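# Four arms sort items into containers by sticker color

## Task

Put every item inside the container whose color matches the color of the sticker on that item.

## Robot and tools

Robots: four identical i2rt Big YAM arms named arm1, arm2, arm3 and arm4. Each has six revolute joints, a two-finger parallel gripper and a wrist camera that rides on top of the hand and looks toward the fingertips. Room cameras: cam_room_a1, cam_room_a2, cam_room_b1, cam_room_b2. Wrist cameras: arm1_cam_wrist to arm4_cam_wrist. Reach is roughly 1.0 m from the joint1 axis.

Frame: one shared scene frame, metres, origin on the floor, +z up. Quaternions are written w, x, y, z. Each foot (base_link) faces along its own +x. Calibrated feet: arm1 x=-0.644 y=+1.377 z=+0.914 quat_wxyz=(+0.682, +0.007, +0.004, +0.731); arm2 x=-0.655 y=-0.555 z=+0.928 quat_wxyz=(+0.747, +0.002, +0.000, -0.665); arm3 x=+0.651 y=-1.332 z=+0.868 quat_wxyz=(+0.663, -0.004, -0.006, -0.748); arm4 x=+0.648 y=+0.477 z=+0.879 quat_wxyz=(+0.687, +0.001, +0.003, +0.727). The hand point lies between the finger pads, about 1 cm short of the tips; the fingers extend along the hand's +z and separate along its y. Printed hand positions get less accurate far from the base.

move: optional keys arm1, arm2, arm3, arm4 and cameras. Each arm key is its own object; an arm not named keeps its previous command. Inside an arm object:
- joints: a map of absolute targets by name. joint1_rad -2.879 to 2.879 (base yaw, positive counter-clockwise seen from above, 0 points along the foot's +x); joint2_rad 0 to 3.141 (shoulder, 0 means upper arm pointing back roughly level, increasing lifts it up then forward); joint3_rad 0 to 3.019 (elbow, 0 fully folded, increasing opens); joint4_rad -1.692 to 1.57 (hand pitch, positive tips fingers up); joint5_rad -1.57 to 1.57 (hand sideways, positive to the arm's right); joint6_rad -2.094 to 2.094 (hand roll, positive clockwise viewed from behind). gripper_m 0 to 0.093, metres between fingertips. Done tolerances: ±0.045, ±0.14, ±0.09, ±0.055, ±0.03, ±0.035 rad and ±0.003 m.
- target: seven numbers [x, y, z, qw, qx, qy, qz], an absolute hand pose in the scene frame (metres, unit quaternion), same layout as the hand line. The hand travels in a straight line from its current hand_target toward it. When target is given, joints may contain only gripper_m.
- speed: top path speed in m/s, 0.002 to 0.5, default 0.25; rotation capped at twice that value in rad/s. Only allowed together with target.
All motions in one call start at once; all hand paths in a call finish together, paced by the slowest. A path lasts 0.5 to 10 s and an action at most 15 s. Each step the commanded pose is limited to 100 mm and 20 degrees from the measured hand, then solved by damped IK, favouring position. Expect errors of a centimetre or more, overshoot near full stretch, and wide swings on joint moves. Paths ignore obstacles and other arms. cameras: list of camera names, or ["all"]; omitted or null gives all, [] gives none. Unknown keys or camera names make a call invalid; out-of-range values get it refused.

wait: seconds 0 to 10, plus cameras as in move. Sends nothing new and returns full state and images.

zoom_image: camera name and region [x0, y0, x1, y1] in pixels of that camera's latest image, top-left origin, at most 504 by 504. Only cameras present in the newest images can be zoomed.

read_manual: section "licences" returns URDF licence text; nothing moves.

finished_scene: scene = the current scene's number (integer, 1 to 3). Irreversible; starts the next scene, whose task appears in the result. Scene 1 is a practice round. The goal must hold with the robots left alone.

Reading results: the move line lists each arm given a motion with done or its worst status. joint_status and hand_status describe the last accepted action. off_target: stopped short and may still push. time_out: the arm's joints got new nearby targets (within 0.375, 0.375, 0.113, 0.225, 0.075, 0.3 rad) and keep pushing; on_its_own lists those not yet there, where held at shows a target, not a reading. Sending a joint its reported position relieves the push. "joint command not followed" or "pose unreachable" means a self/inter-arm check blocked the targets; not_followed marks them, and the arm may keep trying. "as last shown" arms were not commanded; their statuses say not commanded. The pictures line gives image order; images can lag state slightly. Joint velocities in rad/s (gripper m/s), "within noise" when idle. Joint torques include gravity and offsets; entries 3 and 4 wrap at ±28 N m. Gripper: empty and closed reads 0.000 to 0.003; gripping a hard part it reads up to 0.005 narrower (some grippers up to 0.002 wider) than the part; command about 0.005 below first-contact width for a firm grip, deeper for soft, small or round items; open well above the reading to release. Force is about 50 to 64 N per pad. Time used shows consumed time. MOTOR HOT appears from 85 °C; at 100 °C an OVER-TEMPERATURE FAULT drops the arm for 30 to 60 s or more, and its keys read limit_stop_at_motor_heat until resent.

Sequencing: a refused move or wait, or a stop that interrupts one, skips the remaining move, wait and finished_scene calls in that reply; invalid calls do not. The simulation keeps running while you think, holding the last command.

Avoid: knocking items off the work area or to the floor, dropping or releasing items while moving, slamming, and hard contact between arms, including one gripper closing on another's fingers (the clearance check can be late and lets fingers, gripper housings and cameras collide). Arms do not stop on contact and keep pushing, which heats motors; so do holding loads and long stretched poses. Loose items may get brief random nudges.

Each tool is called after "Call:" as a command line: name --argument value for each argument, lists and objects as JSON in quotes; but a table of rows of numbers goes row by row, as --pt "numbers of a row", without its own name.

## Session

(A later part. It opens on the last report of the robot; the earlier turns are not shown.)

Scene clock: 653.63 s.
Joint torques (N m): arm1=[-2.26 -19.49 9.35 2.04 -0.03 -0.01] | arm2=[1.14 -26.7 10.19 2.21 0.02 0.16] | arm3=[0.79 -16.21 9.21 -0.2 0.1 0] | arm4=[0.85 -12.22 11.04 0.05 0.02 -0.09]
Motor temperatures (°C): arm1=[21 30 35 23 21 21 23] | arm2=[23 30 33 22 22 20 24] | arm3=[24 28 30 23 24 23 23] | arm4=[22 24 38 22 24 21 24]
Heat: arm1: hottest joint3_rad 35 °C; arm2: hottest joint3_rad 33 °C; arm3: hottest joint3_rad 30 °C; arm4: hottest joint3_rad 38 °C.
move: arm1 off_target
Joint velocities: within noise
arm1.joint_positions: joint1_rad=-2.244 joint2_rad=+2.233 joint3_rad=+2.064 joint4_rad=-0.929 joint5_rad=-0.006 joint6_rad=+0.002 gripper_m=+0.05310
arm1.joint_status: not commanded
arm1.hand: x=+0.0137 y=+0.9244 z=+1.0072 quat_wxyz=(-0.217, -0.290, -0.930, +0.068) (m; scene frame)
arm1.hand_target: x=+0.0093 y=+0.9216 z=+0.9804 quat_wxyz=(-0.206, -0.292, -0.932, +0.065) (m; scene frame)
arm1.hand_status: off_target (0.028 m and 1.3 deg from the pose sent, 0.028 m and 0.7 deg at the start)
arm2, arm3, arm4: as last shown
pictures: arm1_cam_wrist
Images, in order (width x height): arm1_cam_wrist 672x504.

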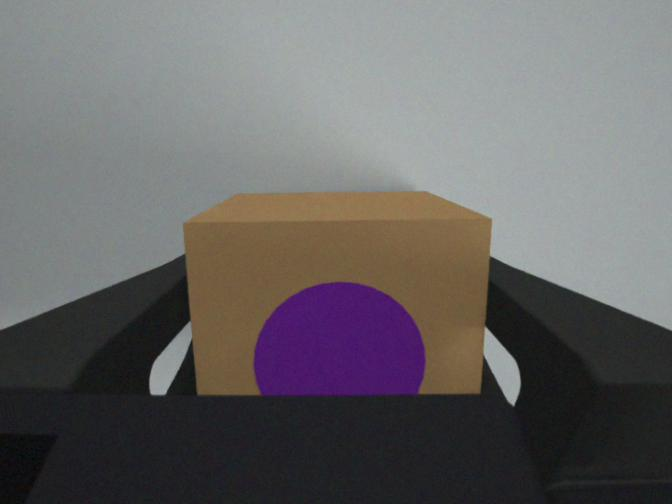

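Call:
move --arm1 '{"joints": {"gripper_m": 0.093}}' --arm2 '{"target": [-0.045, -0.08, 1.14, 0.2045, -0.3195, 0.9226, 0.0708], "speed": 0.2}' --cameras '["arm1_cam_wrist", "arm2_cam_wrist"]'

Call:
move --arm1 '{"target": [-0.045, 0.961, 1.15, 0.2065, 0.2919, 0.9316, -0.0647], "speed": 0.2}' --arm2 '{"target": [-0.36, -0.325, 1.14, 0.2045, -0.3195, 0.9226, 0.0708], "speed": 0.3}' --cameras '["arm1_cam_wrist", "arm2_cam_wrist"]'

Call:
move --arm1 '{"target": [-0.34, 1.166, 1.15, 0.2065, 0.2919, 0.9316, -0.0647], "speed": 0.3}' --cameras '["arm1_cam_wrist", "arm2_cam_wrist", "cam_room_a1", "cam_room_a2"]'

Scene clock: 668.97 s.
Joint torques (N m): arm1=[-1.44 -19.6 10.35 1.57 -0.08 -0.08] | arm2=[0.62 -25.29 10.76 1.16 -0.11 0.1] | arm3=[0.91 -15.97 9.11 -0.23 0.1 0] | arm4=[1.03 -12.28 10.93 0.02 0.05 -0.08]
Motor temperatures (°C): arm1=[21 30 35 23 21 21 23] | arm2=[23 31 33 22 22 20 24] | arm3=[24 28 30 23 24 23 23] | arm4=[22 24 39 22 24 21 24]
Heat: arm1: hottest joint3_rad 35 °C; arm2: hottest joint3_rad 33 °C; arm3: hottest joint3_rad 30 °C; arm4: hottest joint3_rad 39 °C.
move: arm1 done; arm2 off_target
Joint velocities: within noise
arm1.joint_positions: joint1_rad=-2.254 joint2_rad=+2.233 joint3_rad=+2.054 joint4_rad=-0.919 joint5_rad=-0.006 joint6_rad=+0.006 gripper_m=+0.09296
arm1.joint_status: all done
arm1.hand: x=+0.0086 y=+0.9187 z=+1.0030 quat_wxyz=(-0.217, -0.296, -0.928, +0.068) (m; scene frame)
arm1.hand_target: x=+0.0094 y=+0.9217 z=+0.9804 quat_wxyz=(-0.206, -0.292, -0.932, +0.065) (m; scene frame)
arm1.hand_status: not commanded
arm2.joint_positions: joint1_rad=+2.117 joint2_rad=+2.152 joint3_rad=+2.246 joint4_rad=-1.194 joint5_rad=+0.002 joint6_rad=-0.007 gripper_m=+0.09292
arm2.joint_status: not commanded
arm2.hand: x=-0.0416 y=-0.0775 z=+1.1576 quat_wxyz=(-0.223, +0.319, -0.918, -0.076) (m; scene frame)
arm2.hand_target: x=-0.0450 y=-0.0801 z=+1.1404 quat_wxyz=(-0.205, +0.319, -0.923, -0.071) (m; scene frame)
arm2.hand_status: off_target (0.018 m and 2.2 deg from the pose sent, 0.145 m and 2.0 deg at the start)
arm3, arm4: as last shown
pictures: arm1_cam_wrist, arm2_cam_wrist
Images, in order (width x height): arm1_cam_wrist 672x504, arm2_cam_wrist 672x504.

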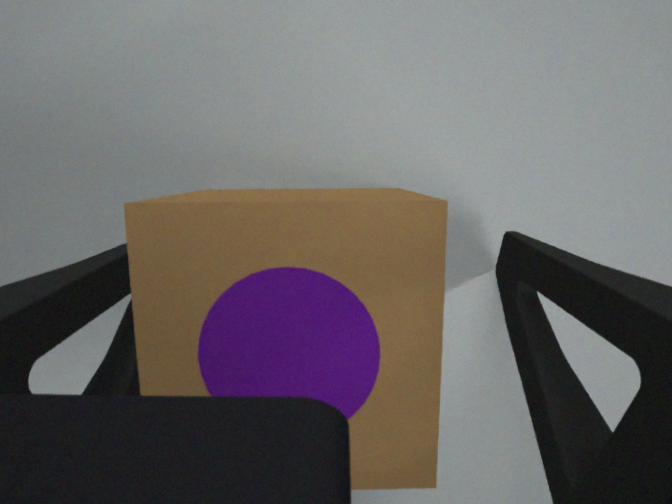

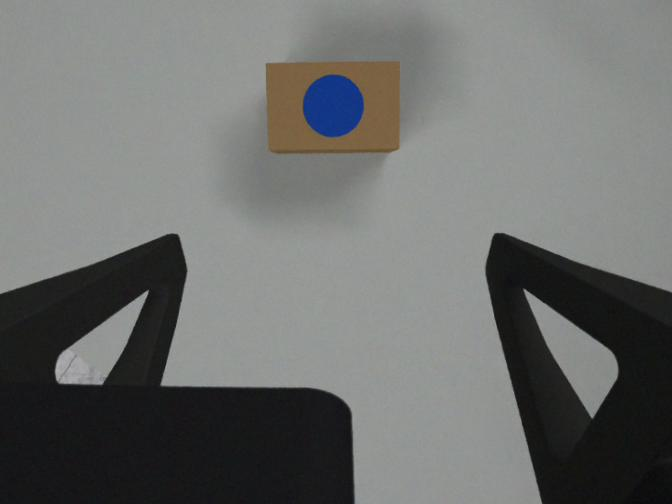

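Scene clock: 670.97 s.
Joint torques (N m): arm1=[-1.61 -21.07 13.97 0.73 -0.01 -0.03] | arm2=[0.91 -6.95 10.69 1.2 -0.07 0.11] | arm3=[0.85 -15.97 9.16 -0.18 0.11 -0.01] | arm4=[1.08 -12.57 10.92 0.08 0 -0.06]
Motor temperatures (°C): arm1=[21 30 35 23 21 21 23] | arm2=[23 31 33 22 22 20 24] | arm3=[24 28 30 23 24 23 23] | arm4=[22 24 39 22 24 21 24]
Heat: arm1: hottest joint3_rad 35 °C; arm2: hottest joint3_rad 33 °C; arm3: hottest joint3_rad 30 °C; arm4: hottest joint3_rad 39 °C.
move: arm1 off_target; arm2 off_target
Joint velocities: within noise
arm1.joint_positions: joint1_rad=-2.254 joint2_rad=+2.009 joint3_rad=+2.000 joint4_rad=-1.156 joint5_rad=-0.007 joint6_rad=+0.006 gripper_m=+0.09296
arm1.joint_status: not commanded
arm1.hand: x=-0.0492 y=+0.9606 z=+1.1186 quat_wxyz=(-0.186, -0.298, -0.934, +0.058) (m; scene frame)
arm1.hand_target: x=-0.0456 y=+0.9615 z=+1.1497 quat_wxyz=(-0.207, -0.292, -0.932, +0.065) (m; scene frame)
arm1.hand_status: off_target (0.032 m and 2.6 deg from the pose sent, 0.162 m and 1.4 deg at the start)
arm2.joint_positions: joint1_rad=+2.117 joint2_rad=+1.045 joint3_rad=+0.913 joint4_rad=-0.970 joint5_rad=+0.002 joint6_rad=-0.007 gripper_m=+0.09292
arm2.joint_status: not commanded
arm2.hand: x=-0.3552 y=-0.3224 z=+1.1520 quat_wxyz=(-0.222, +0.319, -0.918, -0.075) (m; scene frame)
arm2.hand_target: x=-0.3600 y=-0.3251 z=+1.1403 quat_wxyz=(-0.205, +0.319, -0.923, -0.071) (m; scene frame)
arm2.hand_status: off_target (0.013 m and 2.1 deg from the pose sent, 0.404 m and 2.2 deg at the start)
arm3, arm4: as last shown
pictures: arm1_cam_wrist, arm2_cam_wrist
Images, in order (width x height): arm1_cam_wrist 672x504, arm2_cam_wrist 672x504.

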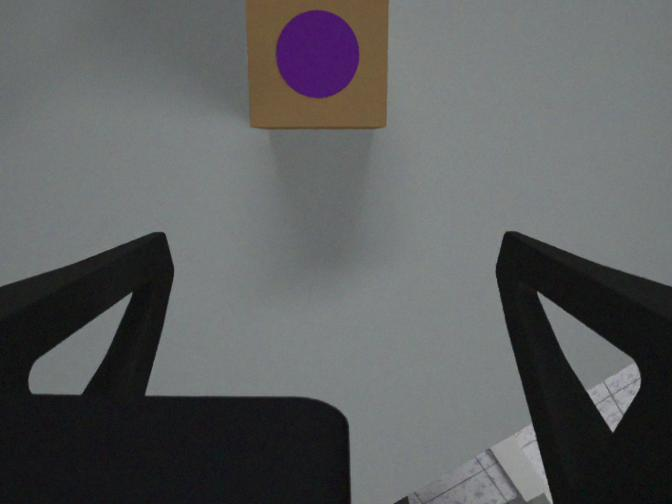

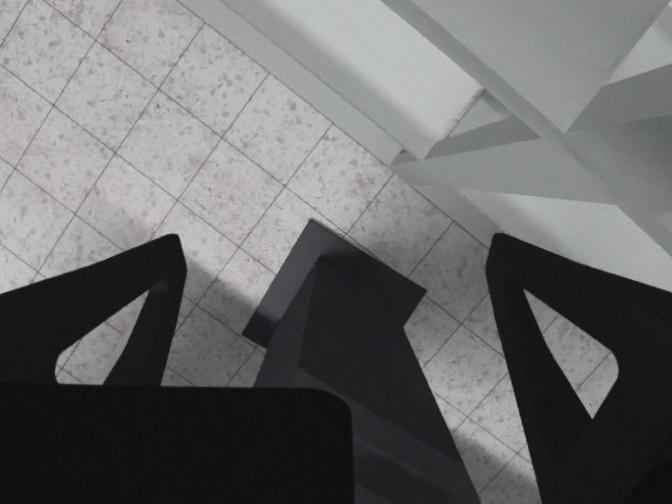

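Scene clock: 672.77 s.
Joint torques (N m): arm1=[-1.73 -2.43 11.63 0.88 -0.07 -0.09] | arm2=[0.91 -6.89 10.71 1.2 -0.06 0.11] | arm3=[0.97 -15.91 9.14 -0.17 0.11 0.01] | arm4=[0.91 -12.34 10.99 0.02 0.02 -0.11]
Motor temperatures (°C): arm1=[21 30 35 23 21 21 23] | arm2=[23 30 33 22 22 20 24] | arm3=[24 28 30 23 24 23 23] | arm4=[22 24 39 22 24 21 24]
Heat: arm1: hottest joint3_rad 35 °C; arm2: hottest joint3_rad 33 °C; arm3: hottest joint3_rad 30 °C; arm4: hottest joint3_rad 39 °C.
move: arm1 done
Joint velocities: within noise
arm1.joint_positions: joint1_rad=-2.254 joint2_rad=+1.003 joint3_rad=+0.941 joint4_rad=-1.045 joint5_rad=-0.008 joint6_rad=+0.003 gripper_m=+0.09296
arm1.joint_status: not commanded
arm1.hand: x=-0.3399 y=+1.1661 z=+1.1515 quat_wxyz=(-0.213, -0.295, -0.929, +0.067) (m; scene frame)
arm1.hand_target: x=-0.3400 y=+1.1661 z=+1.1500 quat_wxyz=(-0.207, -0.292, -0.932, +0.065) (m; scene frame)
arm1.hand_status: done (0.002 m and 0.8 deg from the pose sent, 0.357 m and 2.6 deg at the start)
arm2, arm3, arm4: as last shown
pictures: arm1_cam_wrist, arm2_cam_wrist, cam_room_a1, cam_room_a2
Images, in order (width x height): arm1_cam_wrist 672x504, arm2_cam_wrist 672x504, cam_room_a1 672x504, cam_room_a2 672x504.

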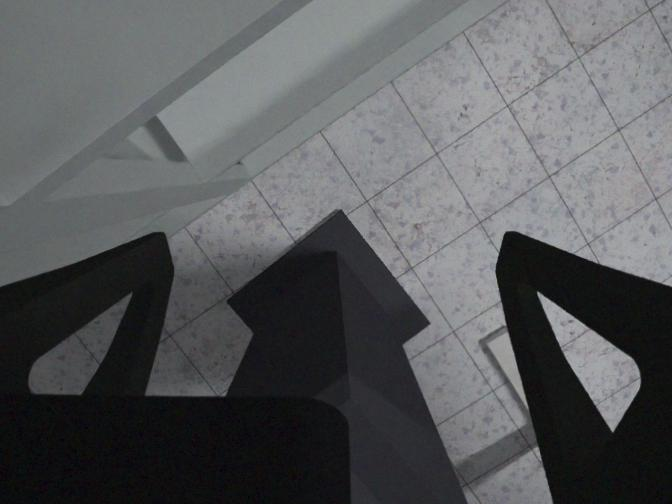

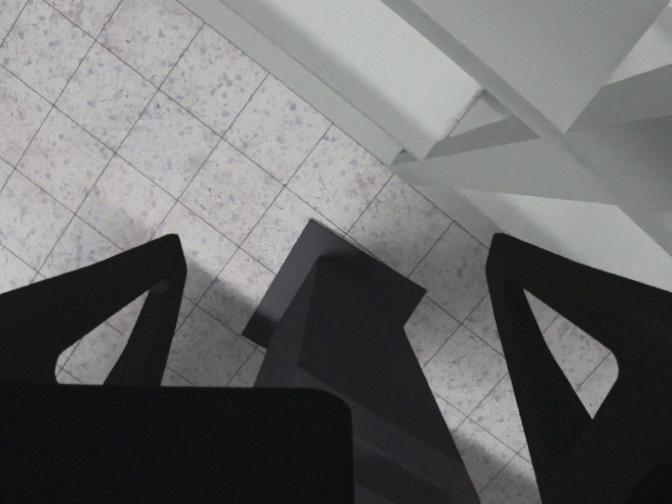

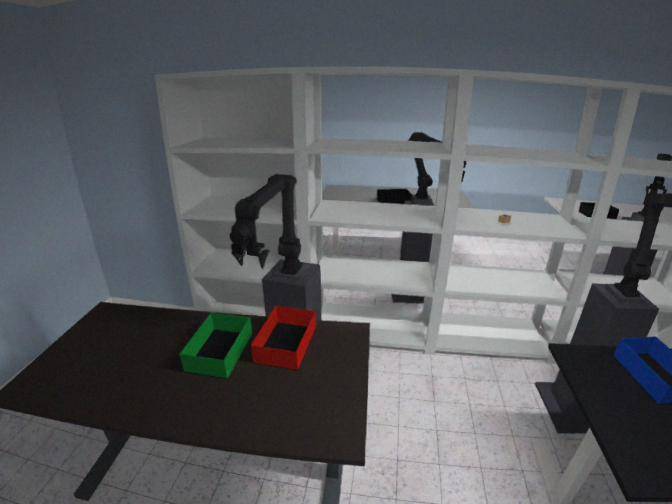

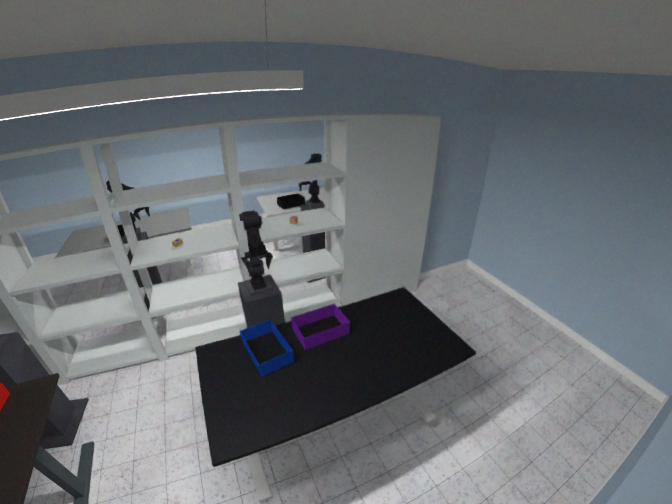

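Call:
move --arm4 '{"joints": {"joint1_rad": 0.906, "joint2_rad": 0.81, "joint3_rad": 1.05, "joint4_rad": -1.3, "joint5_rad": 0, "joint6_rad": 0, "gripper_m": 0.093}}' --cameras '[]'

Call:
move --arm4 '{"target": [0.36, 0.677, 1.15, 0.0774, -0.9217, 0.2888, 0.2470], "speed": 0.3}' --cameras '[]'

Call:
move --arm4 '{"target": [0.085, 0.868, 1.14, 0.0774, -0.9217, 0.2888, 0.2470], "speed": 0.3}' --cameras '["arm4_cam_wrist", "cam_room_a2", "cam_room_a1"]'

Scene clock: 717.30 s.
Joint torques (N m): arm1=[-1.14 -2.96 11.64 0.8 -0.03 -0.07] | arm2=[0.79 -6.95 10.7 1.24 -0.07 0.11] | arm3=[0.91 -16.03 9.16 -0.21 0.11 -0.01] | arm4=[1.2 -3.72 9.39 1.18 0.14 0.16]
Motor temperatures (°C): arm1=[21 27 37 23 21 21 22] | arm2=[23 28 31 22 22 20 23] | arm3=[24 28 30 23 24 23 23] | arm4=[22 24 39 22 24 21 24]
Heat: arm1: hottest joint3_rad 37 °C; arm2: hottest joint3_rad 31 °C; arm3: hottest joint3_rad 30 °C; arm4: hottest joint3_rad 39 °C.
move: arm4 done
Joint velocities: within noise
arm1, arm2: as last shown
arm3.joint_positions: joint1_rad=+1.603 joint2_rad=+1.528 joint3_rad=+1.516 joint4_rad=-1.579 joint5_rad=-0.002 joint6_rad=-0.005 gripper_m=+0.09401
arm3.joint_status: not commanded
arm3.hand: x=+1.0995 y=-1.3681 z=+1.1302 quat_wxyz=(+0.009, -0.042, -0.999, +0.006) (m; scene frame)
arm3.hand_target: x=+1.0986 y=-1.3694 z=+1.1396 quat_wxyz=(-0.001, -0.046, -0.999, +0.007) (m; scene frame)
arm3.hand_status: not commanded
arm4.joint_positions: joint1_rad=+0.903 joint2_rad=+0.814 joint3_rad=+1.046 joint4_rad=-1.310 joint5_rad=-0.002 joint6_rad=-0.012 gripper_m=+0.09312
arm4.joint_status: all done
arm4.hand: x=+0.4045 y=+0.6502 z=+1.2032 quat_wxyz=(-0.072, +0.926, -0.287, -0.234) (m; scene frame)
arm4.hand_target: x=+0.4025 y=+0.6509 z=+1.2078 quat_wxyz=(-0.073, +0.923, -0.290, -0.243) (m; scene frame)
arm4.hand_status: not commanded
pictures: none
No camera images: "cameras" was empty.

Scene clock: 718.33 s.
Joint torques (N m): arm1=[-2.2 -2.9 11.52 0.77 -0.04 -0.08] | arm2=[0.85 -6.83 10.7 1.22 -0.08 0.11] | arm3=[0.85 -15.79 9.16 -0.18 0.11 -0.01] | arm4=[0.97 -5.48 9.31 1.42 0.21 0.19]
Motor temperatures (°C): arm1=[21 27 37 23 21 21 22] | arm2=[23 28 31 22 22 20 23] | arm3=[24 28 30 23 24 23 23] | arm4=[22 24 39 22 24 21 24]
Heat: arm1: hottest joint3_rad 37 °C; arm2: hottest joint3_rad 31 °C; arm3: hottest joint3_rad 30 °C; arm4: hottest joint3_rad 39 °C.
move: arm4 done
Joint velocities: within noise
arm1, arm2, arm3: as last shown
arm4.joint_positions: joint1_rad=+0.909 joint2_rad=+0.923 joint3_rad=+0.944 joint4_rad=-1.092 joint5_rad=+0.007 joint6_rad=-0.007 gripper_m=+0.09312
arm4.joint_status: not commanded
arm4.hand: x=+0.3645 y=+0.6771 z=+1.1455 quat_wxyz=(-0.075, +0.925, -0.287, -0.236) (m; scene frame)
arm4.hand_target: x=+0.3601 y=+0.6770 z=+1.1501 quat_wxyz=(-0.077, +0.922, -0.289, -0.247) (m; scene frame)
arm4.hand_status: done (0.006 m and 1.3 deg from the pose sent, 0.074 m and 1.8 deg at the start)
pictures: none
No camera images: "cameras" was empty.

Scene clock: 720.20 s.
Joint torques (N m): arm1=[-2.55 -3.08 11.58 0.8 0.02 -0.08] | arm2=[0.85 -7 10.67 1.18 -0.08 0.12] | arm3=[1.03 -16.03 9.14 -0.23 0.1 0.01] | arm4=[1.38 -19.72 13.08 0.49 0.1 0.12]
Motor temperatures (°C): arm1=[21 27 37 23 21 21 22] | arm2=[23 28 31 22 22 20 23] | arm3=[24 28 30 23 24 23 23] | arm4=[22 24 40 22 24 21 24]
Heat: arm1: hottest joint3_rad 37 °C; arm2: hottest joint3_rad 31 °C; arm3: hottest joint3_rad 30 °C; arm4: hottest joint3_rad 40 °C.
move: arm4 off_target
Joint velocities: within noise
arm1, arm2, arm3: as last shown
arm4.joint_positions: joint1_rad=+0.909 joint2_rad=+1.802 joint3_rad=+1.739 joint4_rad=-1.014 joint5_rad=+0.007 joint6_rad=-0.007 gripper_m=+0.09312
arm4.joint_status: not commanded
arm4.hand: x=+0.0968 y=+0.8620 z=+1.1238 quat_wxyz=(-0.075, +0.926, -0.287, -0.234) (m; scene frame)
arm4.hand_target: x=+0.0858 y=+0.8675 z=+1.1399 quat_wxyz=(-0.078, +0.922, -0.289, -0.248) (m; scene frame)
arm4.hand_status: off_target (0.021 m and 1.6 deg from the pose sent, 0.339 m and 1.3 deg at the start)
pictures: arm4_cam_wrist, cam_room_a1, cam_room_a2
Images, in order (width x height): arm4_cam_wrist 672x504, cam_room_a1 672x504, cam_room_a2 672x504.

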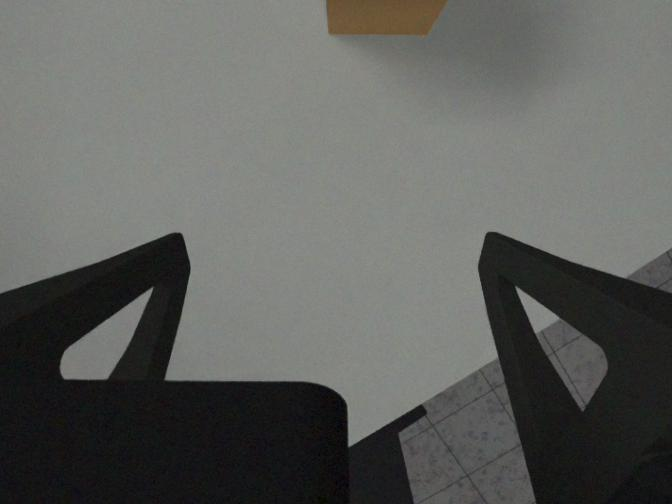

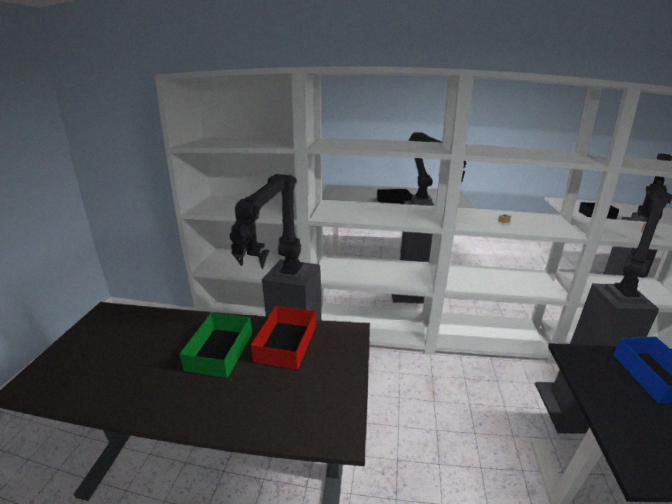

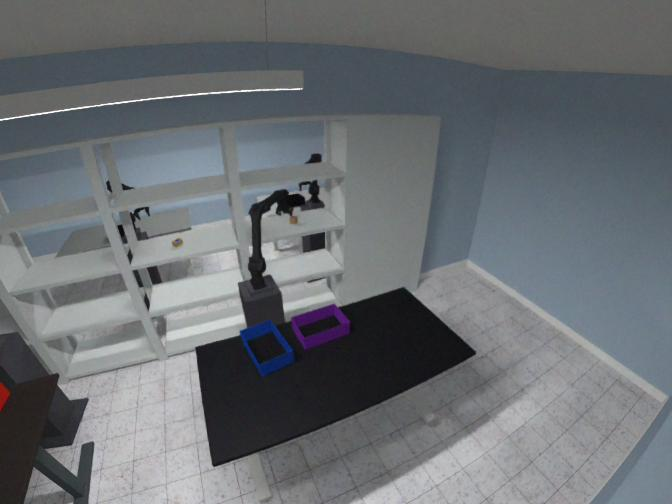

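Call:
move --cameras '["arm4_cam_wrist"]'

Scene clock: 727.53 s.
Joint torques (N m): arm1=[-1.61 -3.14 11.63 0.79 -0.05 -0.09] | arm2=[0.91 -6.95 10.73 1.21 -0.07 0.11] | arm3=[0.91 -15.91 9.16 -0.17 0.1 -0.01] | arm4=[0.85 -19.6 13.18 0.42 0.11 0.11]
Motor temperatures (°C): arm1=[21 26 37 23 21 21 22] | arm2=[23 28 32 22 22 20 23] | arm3=[24 28 30 23 24 23 23] | arm4=[22 24 42 22 24 21 24]
Heat: arm1: hottest joint3_rad 37 °C; arm2: hottest joint3_rad 32 °C; arm3: hottest joint3_rad 30 °C; arm4: hottest joint3_rad 42 °C.
Joint velocities: within noise
arm1.joint_positions: joint1_rad=-2.254 joint2_rad=+1.003 joint3_rad=+0.941 joint4_rad=-1.045 joint5_rad=-0.008 joint6_rad=+0.003 gripper_m=+0.09296
arm1.joint_status: not commanded
arm1.hand: x=-0.3399 y=+1.1661 z=+1.1515 quat_wxyz=(-0.213, -0.295, -0.929, +0.067) (m; scene frame)
arm1.hand_target: x=-0.3400 y=+1.1661 z=+1.1500 quat_wxyz=(-0.207, -0.292, -0.932, +0.065) (m; scene frame)
arm1.hand_status: not commanded
arm2.joint_positions: joint1_rad=+2.117 joint2_rad=+1.045 joint3_rad=+0.913 joint4_rad=-0.970 joint5_rad=+0.002 joint6_rad=-0.007 gripper_m=+0.09292
arm2.joint_status: not commanded
arm2.hand: x=-0.3552 y=-0.3224 z=+1.1520 quat_wxyz=(-0.222, +0.319, -0.918, -0.075) (m; scene frame)
arm2.hand_target: x=-0.3600 y=-0.3251 z=+1.1403 quat_wxyz=(-0.205, +0.319, -0.923, -0.071) (m; scene frame)
arm2.hand_status: not commanded
arm3.joint_positions: joint1_rad=+1.603 joint2_rad=+1.528 joint3_rad=+1.516 joint4_rad=-1.579 joint5_rad=-0.002 joint6_rad=-0.005 gripper_m=+0.09401
arm3.joint_status: not commanded
arm3.hand: x=+1.0995 y=-1.3681 z=+1.1302 quat_wxyz=(+0.009, -0.042, -0.999, +0.006) (m; scene frame)
arm3.hand_target: x=+1.0986 y=-1.3694 z=+1.1396 quat_wxyz=(-0.001, -0.046, -0.999, +0.007) (m; scene frame)
arm3.hand_status: not commanded
arm4.joint_positions: joint1_rad=+0.909 joint2_rad=+1.802 joint3_rad=+1.739 joint4_rad=-1.014 joint5_rad=+0.007 joint6_rad=-0.007 gripper_m=+0.09312
arm4.joint_status: not commanded
arm4.hand: x=+0.0969 y=+0.8620 z=+1.1238 quat_wxyz=(-0.075, +0.926, -0.287, -0.234) (m; scene frame)
arm4.hand_target: x=+0.0858 y=+0.8675 z=+1.1399 quat_wxyz=(-0.078, +0.922, -0.289, -0.247) (m; scene frame)
arm4.hand_status: off_target (0.021 m and 1.6 deg from the pose sent, 0.339 m and 1.3 deg at the start)
pictures: arm4_cam_wrist
Images, in order (width x height): arm4_cam_wrist 672x504.

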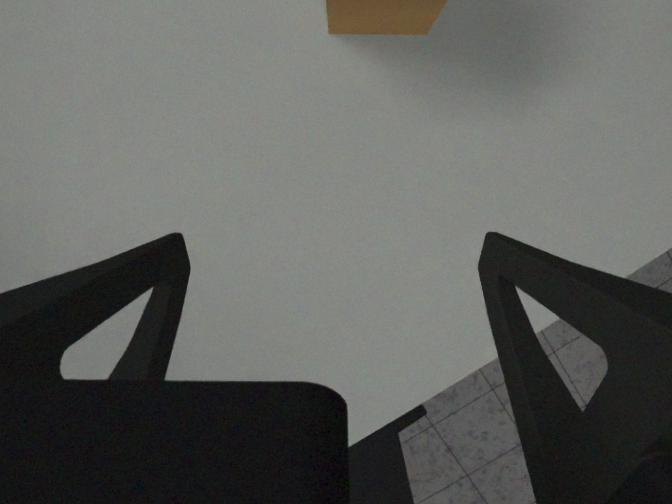

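Call:
move --arm4 '{"target": [0.048, 0.9185, 1.14, 0.0774, -0.9217, 0.2888, 0.2470], "speed": 0.2}' --cameras '["arm4_cam_wrist"]'

Scene clock: 734.27 s.
Joint torques (N m): arm1=[-1.9 -2.78 11.67 0.73 -0.07 -0.08] | arm2=[0.79 -7 10.7 1.21 -0.07 0.11] | arm3=[1.03 -15.97 9.16 -0.23 0.09 -0.01] | arm4=[0.62 -21.71 13.12 0.42 -0.04 -0.12]
Motor temperatures (°C): arm1=[21 26 37 23 21 21 22] | arm2=[23 27 32 22 22 20 23] | arm3=[24 28 30 23 24 23 23] | arm4=[22 24 44 22 24 21 24]
Heat: arm1: hottest joint3_rad 37 °C; arm2: hottest joint3_rad 32 °C; arm3: hottest joint3_rad 30 °C; arm4: hottest joint3_rad 44 °C.
move: arm4 off_target
Joint velocities: within noise
arm1, arm2, arm3: as last shown
arm4.joint_positions: joint1_rad=+0.885 joint2_rad=+1.972 joint3_rad=+2.008 joint4_rad=-1.102 joint5_rad=-0.005 joint6_rad=-0.011 gripper_m=+0.09312
arm4.joint_status: not commanded
arm4.hand: x=+0.0567 y=+0.9095 z=+1.1315 quat_wxyz=(-0.074, +0.922, -0.295, -0.239) (m; scene frame)
arm4.hand_target: x=+0.0487 y=+0.9181 z=+1.1400 quat_wxyz=(-0.078, +0.921, -0.289, -0.248) (m; scene frame)
arm4.hand_status: off_target (0.015 m and 1.2 deg from the pose sent, 0.076 m and 1.6 deg at the start)
pictures: arm4_cam_wrist
Images, in order (width x height): arm4_cam_wrist 672x504.

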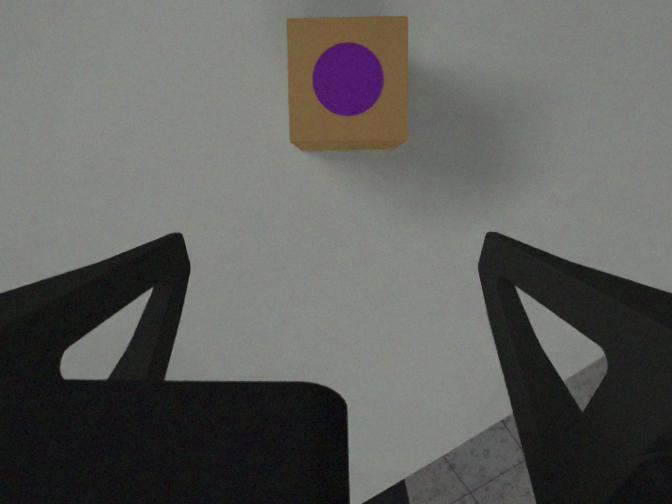

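Call:
move --arm4 '{"target": [0.0275, 0.940, 1.10, 0.0774, -0.9217, 0.2888, 0.2470], "speed": 0.2}' --cameras '["arm4_cam_wrist"]'

Scene clock: 745.93 s.
Joint torques (N m): arm1=[-2.08 -3.08 11.62 0.68 -0.01 -0.06] | arm2=[0.91 -6.95 10.7 1.21 -0.07 0.11] | arm3=[0.79 -15.97 9.14 -0.21 0.1 0] | arm4=[0.21 -23.18 13.12 1.17 -0.06 -0.11]
Motor temperatures (°C): arm1=[21 26 37 23 21 21 22] | arm2=[23 27 32 22 22 20 23] | arm3=[24 28 30 23 24 23 23] | arm4=[22 25 44 22 24 21 24]
Heat: arm1: hottest joint3_rad 37 °C; arm2: hottest joint3_rad 32 °C; arm3: hottest joint3_rad 30 °C; arm4: hottest joint3_rad 44 °C.
move: arm4 off_target
Joint velocities: within noise
arm1, arm2, arm3: as last shown
arm4.joint_positions: joint1_rad=+0.882 joint2_rad=+2.068 joint3_rad=+2.052 joint4_rad=-1.077 joint5_rad=-0.009 joint6_rad=-0.019 gripper_m=+0.09312
arm4.joint_status: not commanded
arm4.hand: x=+0.0378 y=+0.9246 z=+1.0870 quat_wxyz=(-0.069, +0.926, -0.293, -0.227) (m; scene frame)
arm4.hand_target: x=+0.0287 y=+0.9392 z=+1.1001 quat_wxyz=(-0.078, +0.922, -0.289, -0.247) (m; scene frame)
arm4.hand_status: off_target (0.023 m and 2.6 deg from the pose sent, 0.053 m and 1.2 deg at the start)
pictures: arm4_cam_wrist
Images, in order (width x height): arm4_cam_wrist 672x504.

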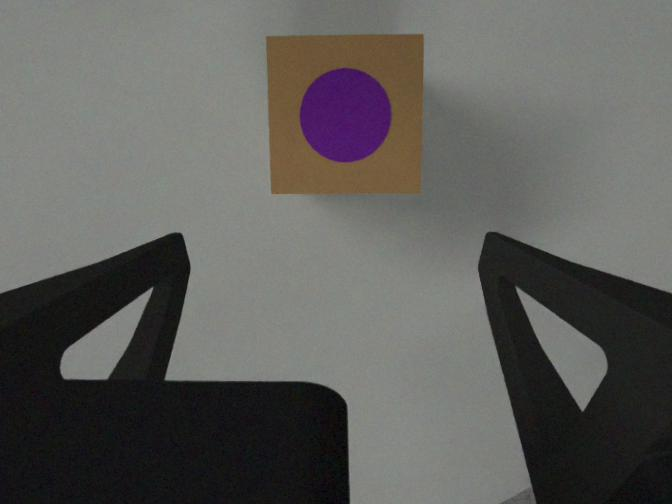

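Call:
move --arm4 '{"target": [-0.013, 0.971, 1.018, 0.0774, -0.9217, 0.2888, 0.2470], "speed": 0.15}' --cameras '["arm4_cam_wrist"]'

Scene clock: 754.37 s.
Joint torques (N m): arm1=[-2.14 -2.9 11.64 0.79 -0.05 -0.02] | arm2=[0.91 -6.95 10.7 1.21 -0.06 0.11] | arm3=[0.91 -16.03 9.18 -0.23 0.11 0.01] | arm4=[0.5 -24.18 12.72 1.02 -0.03 -0.04]
Motor temperatures (°C): arm1=[21 26 37 23 21 21 22] | arm2=[23 27 32 22 22 20 23] | arm3=[24 28 30 23 24 23 23] | arm4=[22 25 44 22 24 21 24]
Heat: arm1: hottest joint3_rad 37 °C; arm2: hottest joint3_rad 32 °C; arm3: hottest joint3_rad 30 °C; arm4: hottest joint3_rad 44 °C.
move: arm4 off_target
Joint velocities: within noise
arm1, arm2, arm3: as last shown
arm1.hand: x=-0.3399 y=+1.1661 z=+1.1515 quat_wxyz=(-0.213, -0.294, -0.929, +0.067) (m; scene frame)
arm4.joint_positions: joint1_rad=+0.879 joint2_rad=+2.240 joint3_rad=+2.169 joint4_rad=-0.997 joint5_rad=-0.010 joint6_rad=-0.020 gripper_m=+0.09308
arm4.joint_status: not commanded
arm4.hand: x=-0.0036 y=+0.9573 z=+1.0230 quat_wxyz=(-0.073, +0.923, -0.293, -0.238) (m; scene frame)
arm4.hand_target: x=-0.0120 y=+0.9704 z=+1.0182 quat_wxyz=(-0.078, +0.922, -0.289, -0.248) (m; scene frame)
arm4.hand_status: off_target (0.017 m and 1.2 deg from the pose sent, 0.097 m and 2.6 deg at the start)
pictures: arm4_cam_wrist
Images, in order (width x height): arm4_cam_wrist 672x504.

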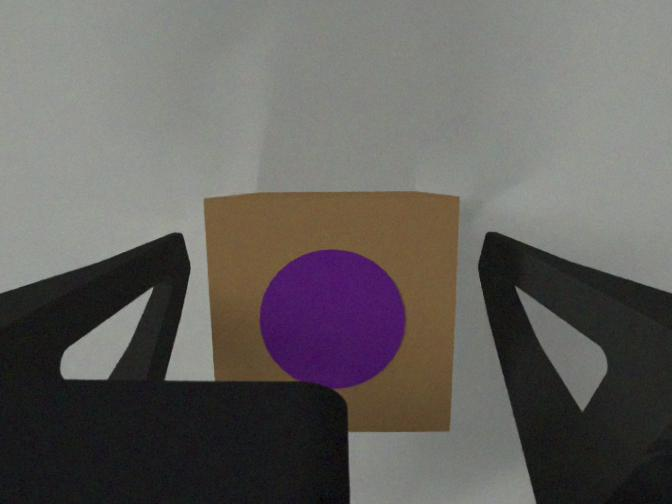

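Call:
move --arm4 '{"target": [-0.012, 0.970, 0.998, 0.0774, -0.9217, 0.2888, 0.2470], "speed": 0.15}' --cameras '["arm4_cam_wrist"]'

Call:
move --arm4 '{"joints": {"gripper_m": 0.044}}' --cameras '["arm4_cam_wrist"]'

Scene clock: 758.13 s.
Joint torques (N m): arm1=[-2.14 -2.67 11.48 0.91 -0.03 -0.01] | arm2=[0.85 -6.83 10.69 1.2 -0.07 0.11] | arm3=[0.97 -16.03 9.13 -0.18 0.1 0] | arm4=[0.26 -24.12 9.28 1.4 -0.04 -0.1]
Motor temperatures (°C): arm1=[21 26 37 23 21 21 22] | arm2=[23 27 32 22 22 20 23] | arm3=[24 28 30 23 24 23 23] | arm4=[22 25 44 22 24 21 24]
Heat: arm1: hottest joint3_rad 37 °C; arm2: hottest joint3_rad 32 °C; arm3: hottest joint3_rad 30 °C; arm4: hottest joint3_rad 44 °C.
move: arm4 off_target
Joint velocities: within noise
arm1, arm2, arm3: as last shown
arm4.joint_positions: joint1_rad=+0.879 joint2_rad=+2.240 joint3_rad=+2.169 joint4_rad=-0.953 joint5_rad=-0.010 joint6_rad=-0.020 gripper_m=+0.09308
arm4.joint_status: not commanded
arm4.hand: x=-0.0111 y=+0.9628 z=+1.0284 quat_wxyz=(-0.080, +0.918, -0.291, -0.259) (m; scene frame)
arm4.hand_target: x=-0.0109 y=+0.9692 z=+0.9985 quat_wxyz=(-0.077, +0.922, -0.289, -0.247) (m; scene frame)
arm4.hand_status: off_target (0.031 m and 1.4 deg from the pose sent, 0.029 m and 1.2 deg at the start)
pictures: arm4_cam_wrist
Images, in order (width x height): arm4_cam_wrist 672x504.

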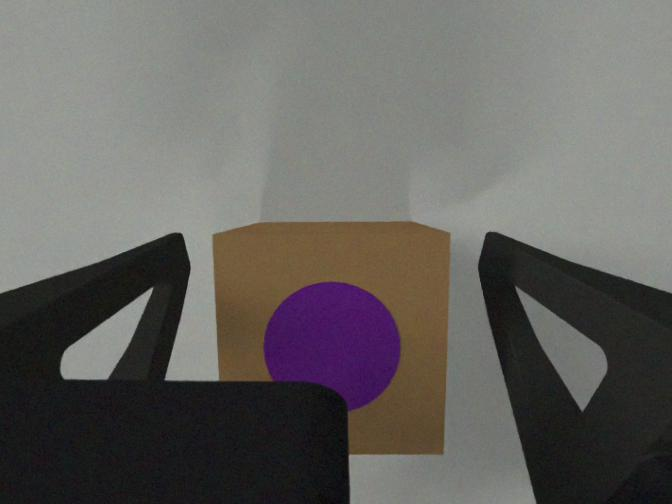

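Scene clock: 758.73 s.
Joint torques (N m): arm1=[-2.08 -3.19 11.56 0.73 -0.05 -0.11] | arm2=[0.91 -6.89 10.71 1.21 -0.07 0.11] | arm3=[0.91 -15.91 9.17 -0.23 0.11 0.01] | arm4=[0.21 -24.12 9.28 1.44 -0.04 -0.07]
Motor temperatures (°C): arm1=[21 26 37 23 21 21 22] | arm2=[23 27 32 22 22 20 23] | arm3=[24 28 30 23 24 23 23] | arm4=[22 25 44 22 24 21 24]
Heat: arm1: hottest joint3_rad 37 °C; arm2: hottest joint3_rad 32 °C; arm3: hottest joint3_rad 30 °C; arm4: hottest joint3_rad 44 °C.
move: arm4 off_target
Joint velocities: within noise
arm1, arm2, arm3: as last shown
arm4.joint_positions: joint1_rad=+0.879 joint2_rad=+2.240 joint3_rad=+2.169 joint4_rad=-0.953 joint5_rad=-0.010 joint6_rad=-0.022 gripper_m=+0.05349
arm4.joint_status: gripper_m off_target (ended at +0.05352, target +0.04400)
arm4.hand: x=-0.0113 y=+0.9629 z=+1.0285 quat_wxyz=(-0.080, +0.918, -0.290, -0.259) (m; scene frame)
arm4.hand_target: x=-0.0108 y=+0.9692 z=+0.9985 quat_wxyz=(-0.077, +0.922, -0.289, -0.247) (m; scene frame)
arm4.hand_status: not commanded
pictures: arm4_cam_wrist
Images, in order (width x height): arm4_cam_wrist 672x504.

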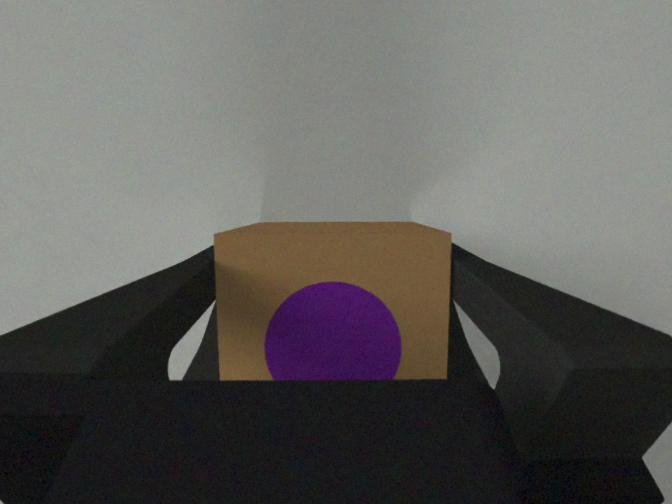

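Call:
move --arm4 '{"target": [0.03, 0.93, 1.15, 0.0774, -0.9217, 0.2888, 0.2470], "speed": 0.25}' --cameras '["arm4_cam_wrist"]'

Call:
move --arm4 '{"target": [0.36, 0.677, 1.15, 0.0774, -0.9217, 0.2888, 0.2470], "speed": 0.35}' --cameras '[]'

Call:
move --arm4 '{"joints": {"joint1_rad": -1.155, "joint2_rad": 0.95, "joint3_rad": 1.2, "joint4_rad": -1.28, "joint5_rad": 0, "joint6_rad": 0}}' --cameras '["arm4_cam_wrist", "cam_room_a2"]'

Scene clock: 790.87 s.
Joint torques (N m): arm1=[-1.26 -2.55 11.62 0.76 -0.07 -0.05] | arm2=[0.85 -7 10.65 1.24 -0.07 0.11] | arm3=[0.97 -16.03 9.14 -0.21 0.11 -0.01] | arm4=[1.49 -23.59 12.33 0.42 0.18 0.02]
Motor temperatures (°C): arm1=[21 25 37 23 21 21 22] | arm2=[23 26 32 22 22 20 23] | arm3=[24 28 31 23 24 23 23] | arm4=[22 26 41 22 24 21 26]
Heat: arm1: hottest joint3_rad 37 °C; arm2: hottest joint3_rad 32 °C; arm3: hottest joint3_rad 31 °C; arm4: hottest joint3_rad 41 °C.
move: arm4 off_target
Joint velocities: within noise
arm1, arm2, arm3: as last shown
arm4.joint_positions: joint1_rad=+0.879 joint2_rad=+2.068 joint3_rad=+2.175 joint4_rad=-1.180 joint5_rad=-0.010 joint6_rad=-0.022 gripper_m=+0.05349
arm4.joint_status: not commanded
arm4.hand: x=+0.0373 y=+0.9279 z=+1.1364 quat_wxyz=(-0.073, +0.924, -0.292, -0.237) (m; scene frame)
arm4.hand_target: x=+0.0306 y=+0.9297 z=+1.1499 quat_wxyz=(-0.078, +0.922, -0.289, -0.247) (m; scene frame)
arm4.hand_status: off_target (0.016 m and 1.4 deg from the pose sent, 0.133 m and 1.4 deg at the start)
pictures: arm4_cam_wrist
Images, in order (width x height): arm4_cam_wrist 672x504.

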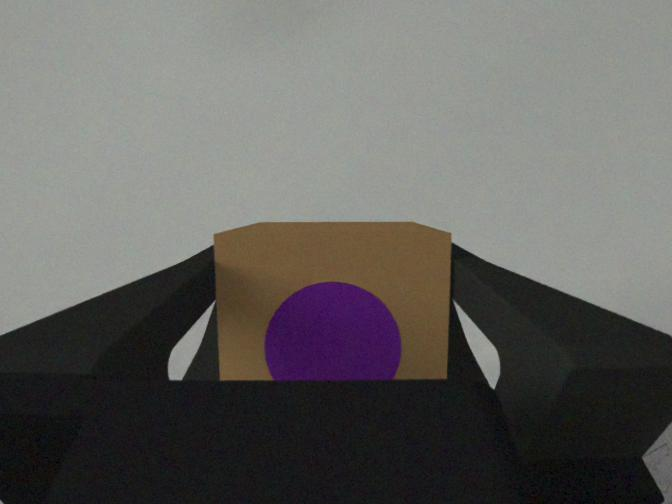

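Scene clock: 792.77 s.
Joint torques (N m): arm1=[-1.9 -3.14 11.58 0.73 -0.05 -0.04] | arm2=[0.85 -6.89 10.71 1.21 -0.06 0.11] | arm3=[0.91 -15.91 9.11 -0.23 0.1 0] | arm4=[1.61 -3.78 9.18 0.58 0.22 0.21]
Motor temperatures (°C): arm1=[21 25 37 23 21 21 22] | arm2=[23 26 32 22 22 20 23] | arm3=[24 28 31 23 24 23 23] | arm4=[22 26 41 22 24 21 26]
Heat: arm1: hottest joint3_rad 37 °C; arm2: hottest joint3_rad 32 °C; arm3: hottest joint3_rad 31 °C; arm4: hottest joint3_rad 41 °C.
move: arm4 done
Joint velocities: within noise
arm1, arm2, arm3: as last shown
arm4.joint_positions: joint1_rad=+0.910 joint2_rad=+0.907 joint3_rad=+0.946 joint4_rad=-1.067 joint5_rad=+0.007 joint6_rad=-0.007 gripper_m=+0.05349
arm4.joint_status: not commanded
arm4.hand: x=+0.3616 y=+0.6790 z=+1.1546 quat_wxyz=(-0.082, +0.920, -0.285, -0.256) (m; scene frame)
arm4.hand_target: x=+0.3601 y=+0.6769 z=+1.1500 quat_wxyz=(-0.077, +0.922, -0.289, -0.247) (m; scene frame)
arm4.hand_status: done (0.005 m and 1.2 deg from the pose sent, 0.409 m and 1.4 deg at the start)
pictures: none
No camera images: "cameras" was empty.

Scene clock: 794.77 s.
Joint torques (N m): arm1=[-1.85 -3.19 11.59 0.69 -0.08 -0.11] | arm2=[0.91 -7.06 10.7 1.22 -0.07 0.11] | arm3=[0.79 -16.03 9.16 -0.24 0.11 0] | arm4=[0.62 -6.3 11.4 0.39 0.04 0.11]
Motor temperatures (°C): arm1=[21 25 37 23 21 21 22] | arm2=[23 26 32 22 22 20 23] | arm3=[24 28 31 23 24 23 23] | arm4=[22 26 41 22 24 21 26]
Heat: arm1: hottest joint3_rad 37 °C; arm2: hottest joint3_rad 32 °C; arm3: hottest joint3_rad 31 °C; arm4: hottest joint3_rad 41 °C.
move: arm4 done
Joint velocities: within noise
arm1.joint_positions: joint1_rad=-2.254 joint2_rad=+1.003 joint3_rad=+0.941 joint4_rad=-1.045 joint5_rad=-0.008 joint6_rad=+0.003 gripper_m=+0.09296
arm1.joint_status: not commanded
arm1.hand: x=-0.3399 y=+1.1661 z=+1.1515 quat_wxyz=(-0.213, -0.294, -0.929, +0.067) (m; scene frame)
arm1.hand_target: x=-0.3400 y=+1.1661 z=+1.1500 quat_wxyz=(-0.207, -0.292, -0.932, +0.065) (m; scene frame)
arm1.hand_status: not commanded
arm2.joint_positions: joint1_rad=+2.117 joint2_rad=+1.045 joint3_rad=+0.913 joint4_rad=-0.970 joint5_rad=+0.002 joint6_rad=-0.007 gripper_m=+0.09292
arm2.joint_status: not commanded
arm2.hand: x=-0.3552 y=-0.3224 z=+1.1520 quat_wxyz=(-0.222, +0.319, -0.918, -0.075) (m; scene frame)
arm2.hand_target: x=-0.3600 y=-0.3251 z=+1.1403 quat_wxyz=(-0.205, +0.319, -0.923, -0.071) (m; scene frame)
arm2.hand_status: not commanded
arm3.joint_positions: joint1_rad=+1.603 joint2_rad=+1.528 joint3_rad=+1.516 joint4_rad=-1.579 joint5_rad=-0.002 joint6_rad=-0.005 gripper_m=+0.09401
arm3.joint_status: not commanded
arm3.hand: x=+1.0995 y=-1.3681 z=+1.1302 quat_wxyz=(+0.009, -0.042, -0.999, +0.006) (m; scene frame)
arm3.hand_target: x=+1.0986 y=-1.3694 z=+1.1396 quat_wxyz=(-0.001, -0.046, -0.999, +0.007) (m; scene frame)
arm3.hand_status: not commanded
arm4.joint_positions: joint1_rad=-1.154 joint2_rad=+0.956 joint3_rad=+1.168 joint4_rad=-1.270 joint5_rad=+0.001 joint6_rad=-0.007 gripper_m=+0.05353
arm4.joint_status: all done
arm4.hand: x=+0.9639 y=+0.6389 z=+1.2224 quat_wxyz=(-0.245, +0.230, -0.940, -0.057) (m; scene frame)
arm4.hand_target: x=+0.9646 y=+0.6390 z=+1.2388 quat_wxyz=(-0.257, +0.226, -0.938, -0.061) (m; scene frame)
arm4.hand_status: not commanded
pictures: arm4_cam_wrist, cam_room_a2
Images, in order (width x height): arm4_cam_wrist 672x504, cam_room_a2 672x504.

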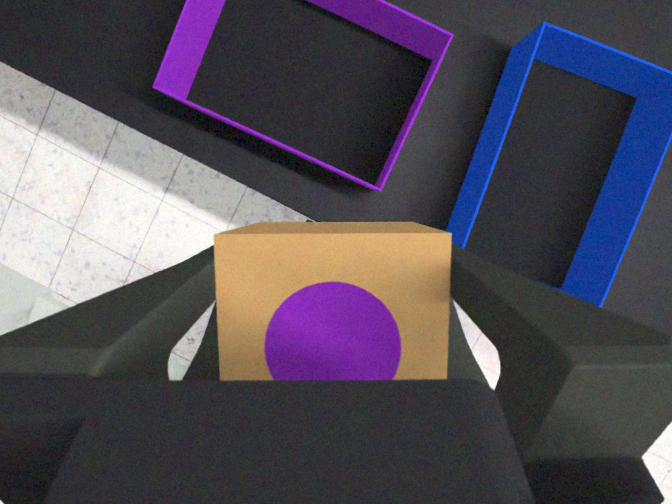

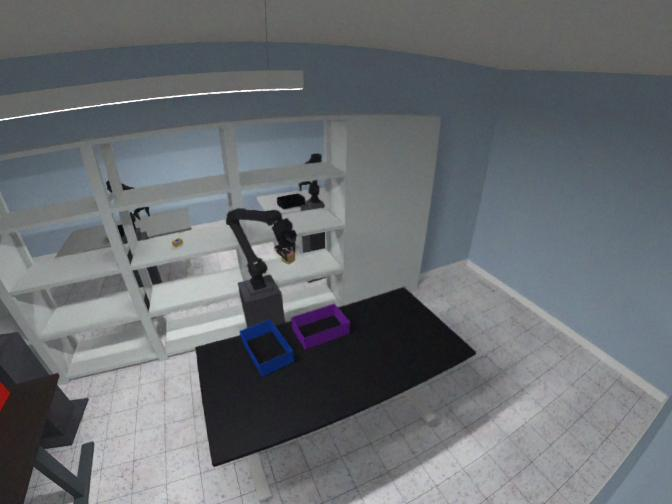

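Call:
move --arm4 '{"target": [1.125, 0.76, 0.95, 0.2670, -0.0320, 0.9631, 0.0089], "speed": 0.25}' --cameras '["arm4_cam_wrist", "cam_room_a2"]'

Call:
zoom_image --camera "cam_room_a2" --region '[220, 200, 380, 380]'

Scene clock: 816.57 s.
Joint torques (N m): arm1=[-2.14 -2.61 11.59 0.85 0.01 -0.02] | arm2=[0.79 -7 10.67 1.22 -0.07 0.11] | arm3=[0.79 -16.09 9.14 -0.2 0.11 0] | arm4=[1.38 -15.79 10.67 1.14 0.42 0.15]
Motor temperatures (°C): arm1=[21 25 38 23 21 21 22] | arm2=[23 26 32 22 22 20 23] | arm3=[24 28 31 23 24 23 23] | arm4=[22 25 44 22 24 21 26]
Heat: arm1: hottest joint3_rad 38 °C; arm2: hottest joint3_rad 32 °C; arm3: hottest joint3_rad 31 °C; arm4: hottest joint3_rad 44 °C.
move: arm4 off_target
Joint velocities: within noise
arm1, arm2, arm3: as last shown
arm4.joint_positions: joint1_rad=-1.015 joint2_rad=+1.663 joint3_rad=+1.021 joint4_rad=-0.513 joint5_rad=+0.269 joint6_rad=+0.473 gripper_m=+0.05353
arm4.joint_status: not commanded
arm4.hand: x=+1.1058 y=+0.7426 z=+0.9291 quat_wxyz=(-0.240, +0.041, -0.970, +0.009) (m; scene frame)
arm4.hand_target: x=+1.1236 y=+0.7593 z=+0.9507 quat_wxyz=(-0.267, +0.032, -0.963, -0.009) (m; scene frame)
arm4.hand_status: off_target (0.033 m and 3.9 deg from the pose sent, 0.339 m and 23.7 deg at the start)
pictures: arm4_cam_wrist, cam_room_a2
Images, in order (width x height): arm4_cam_wrist 672x504, cam_room_a2 672x504.

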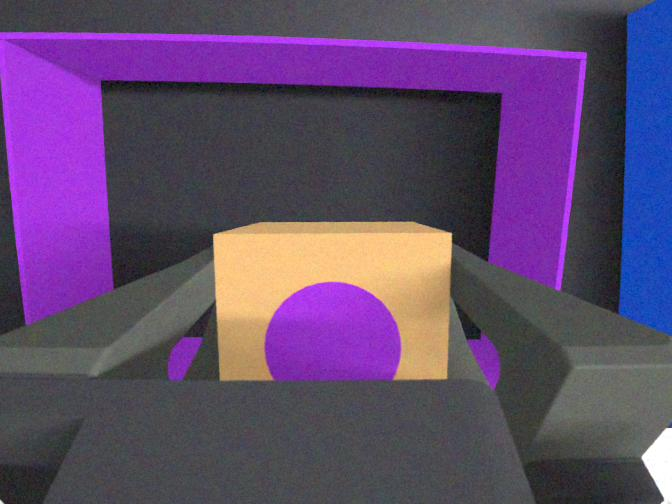

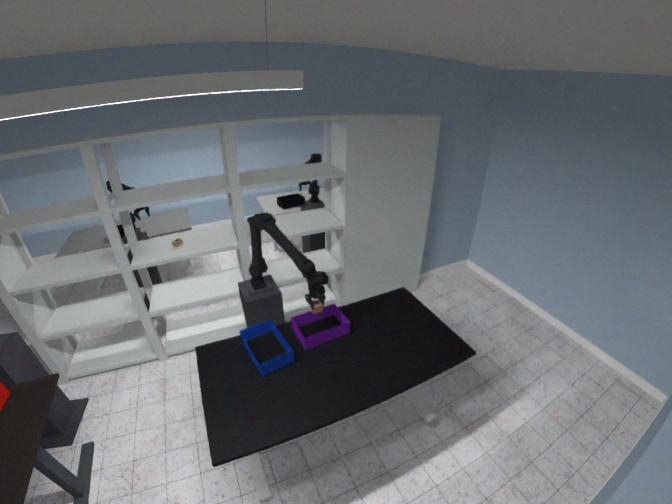

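Scaled by 2.800.

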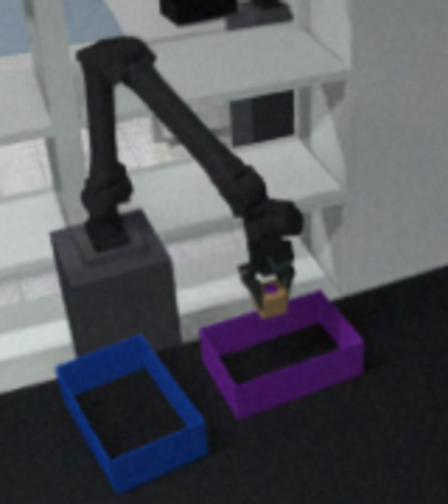

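Call:
move --arm4 '{"target": [1.130, 0.782, 0.80, 0.2670, -0.0320, 0.9631, 0.0089], "speed": 0.2}' --cameras '["arm4_cam_wrist", "cam_room_a2"]'

Call:
zoom_image --camera "cam_room_a2" --region '[220, 200, 380, 380]'

Scene clock: 825.10 s.
Joint torques (N m): arm1=[-1.79 -3.31 11.71 0.77 -0.02 -0.08] | arm2=[0.85 -7 10.67 1.2 -0.07 0.11] | arm3=[0.91 -15.97 9.16 -0.25 0.11 0.01] | arm4=[1.55 -17.96 6.71 1.24 0.44 0.2]
Motor temperatures (°C): arm1=[21 25 38 23 21 21 22] | arm2=[23 26 32 22 22 20 23] | arm3=[24 28 31 23 24 23 23] | arm4=[22 26 44 22 24 21 26]
Heat: arm1: hottest joint3_rad 38 °C; arm2: hottest joint3_rad 32 °C; arm3: hottest joint3_rad 31 °C; arm4: hottest joint3_rad 44 °C.
move: arm4 off_target
Joint velocities: within noise
arm1, arm2, arm3: as last shown
arm4.joint_positions: joint1_rad=-0.985 joint2_rad=+1.983 joint3_rad=+1.021 joint4_rad=-0.165 joint5_rad=+0.284 joint6_rad=+0.501 gripper_m=+0.05354
arm4.joint_status: not commanded
arm4.hand: x=+1.1222 y=+0.7718 z=+0.7968 quat_wxyz=(-0.255, +0.038, -0.966, +0.000) (m; scene frame)
arm4.hand_target: x=+1.1297 y=+0.7818 z=+0.8002 quat_wxyz=(-0.267, +0.032, -0.963, -0.009) (m; scene frame)
arm4.hand_status: off_target (0.013 m and 1.8 deg from the pose sent, 0.137 m and 3.8 deg at the start)
pictures: arm4_cam_wrist, cam_room_a2
Images, in order (width x height): arm4_cam_wrist 672x504, cam_room_a2 672x504.

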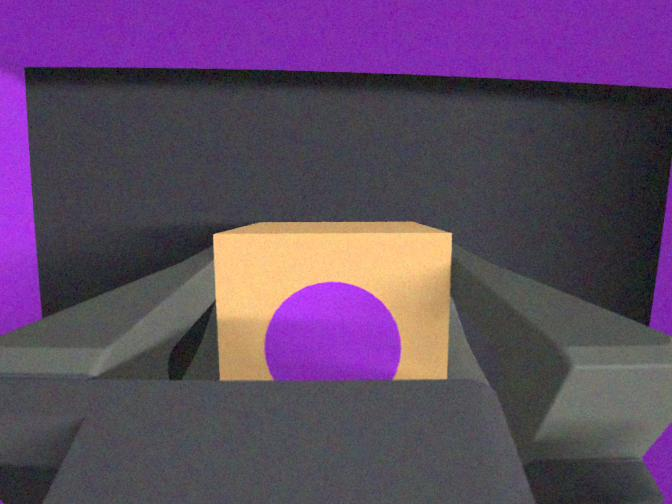

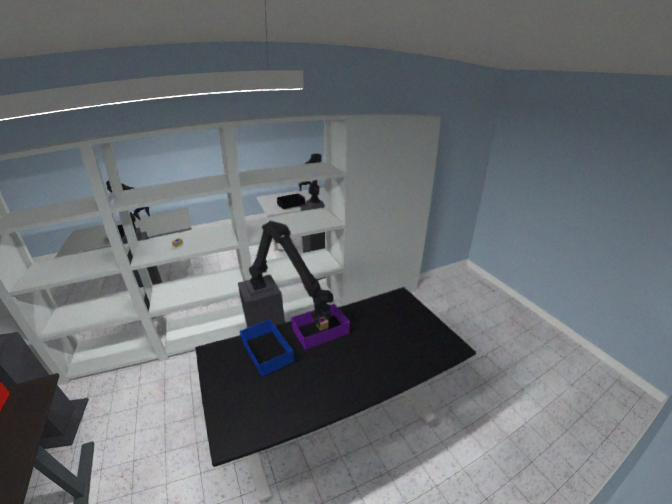

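Scaled by 2.800.

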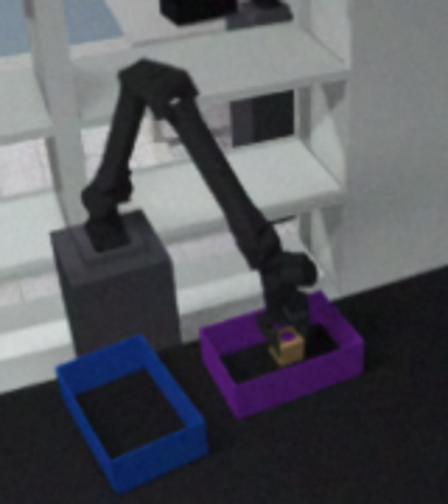

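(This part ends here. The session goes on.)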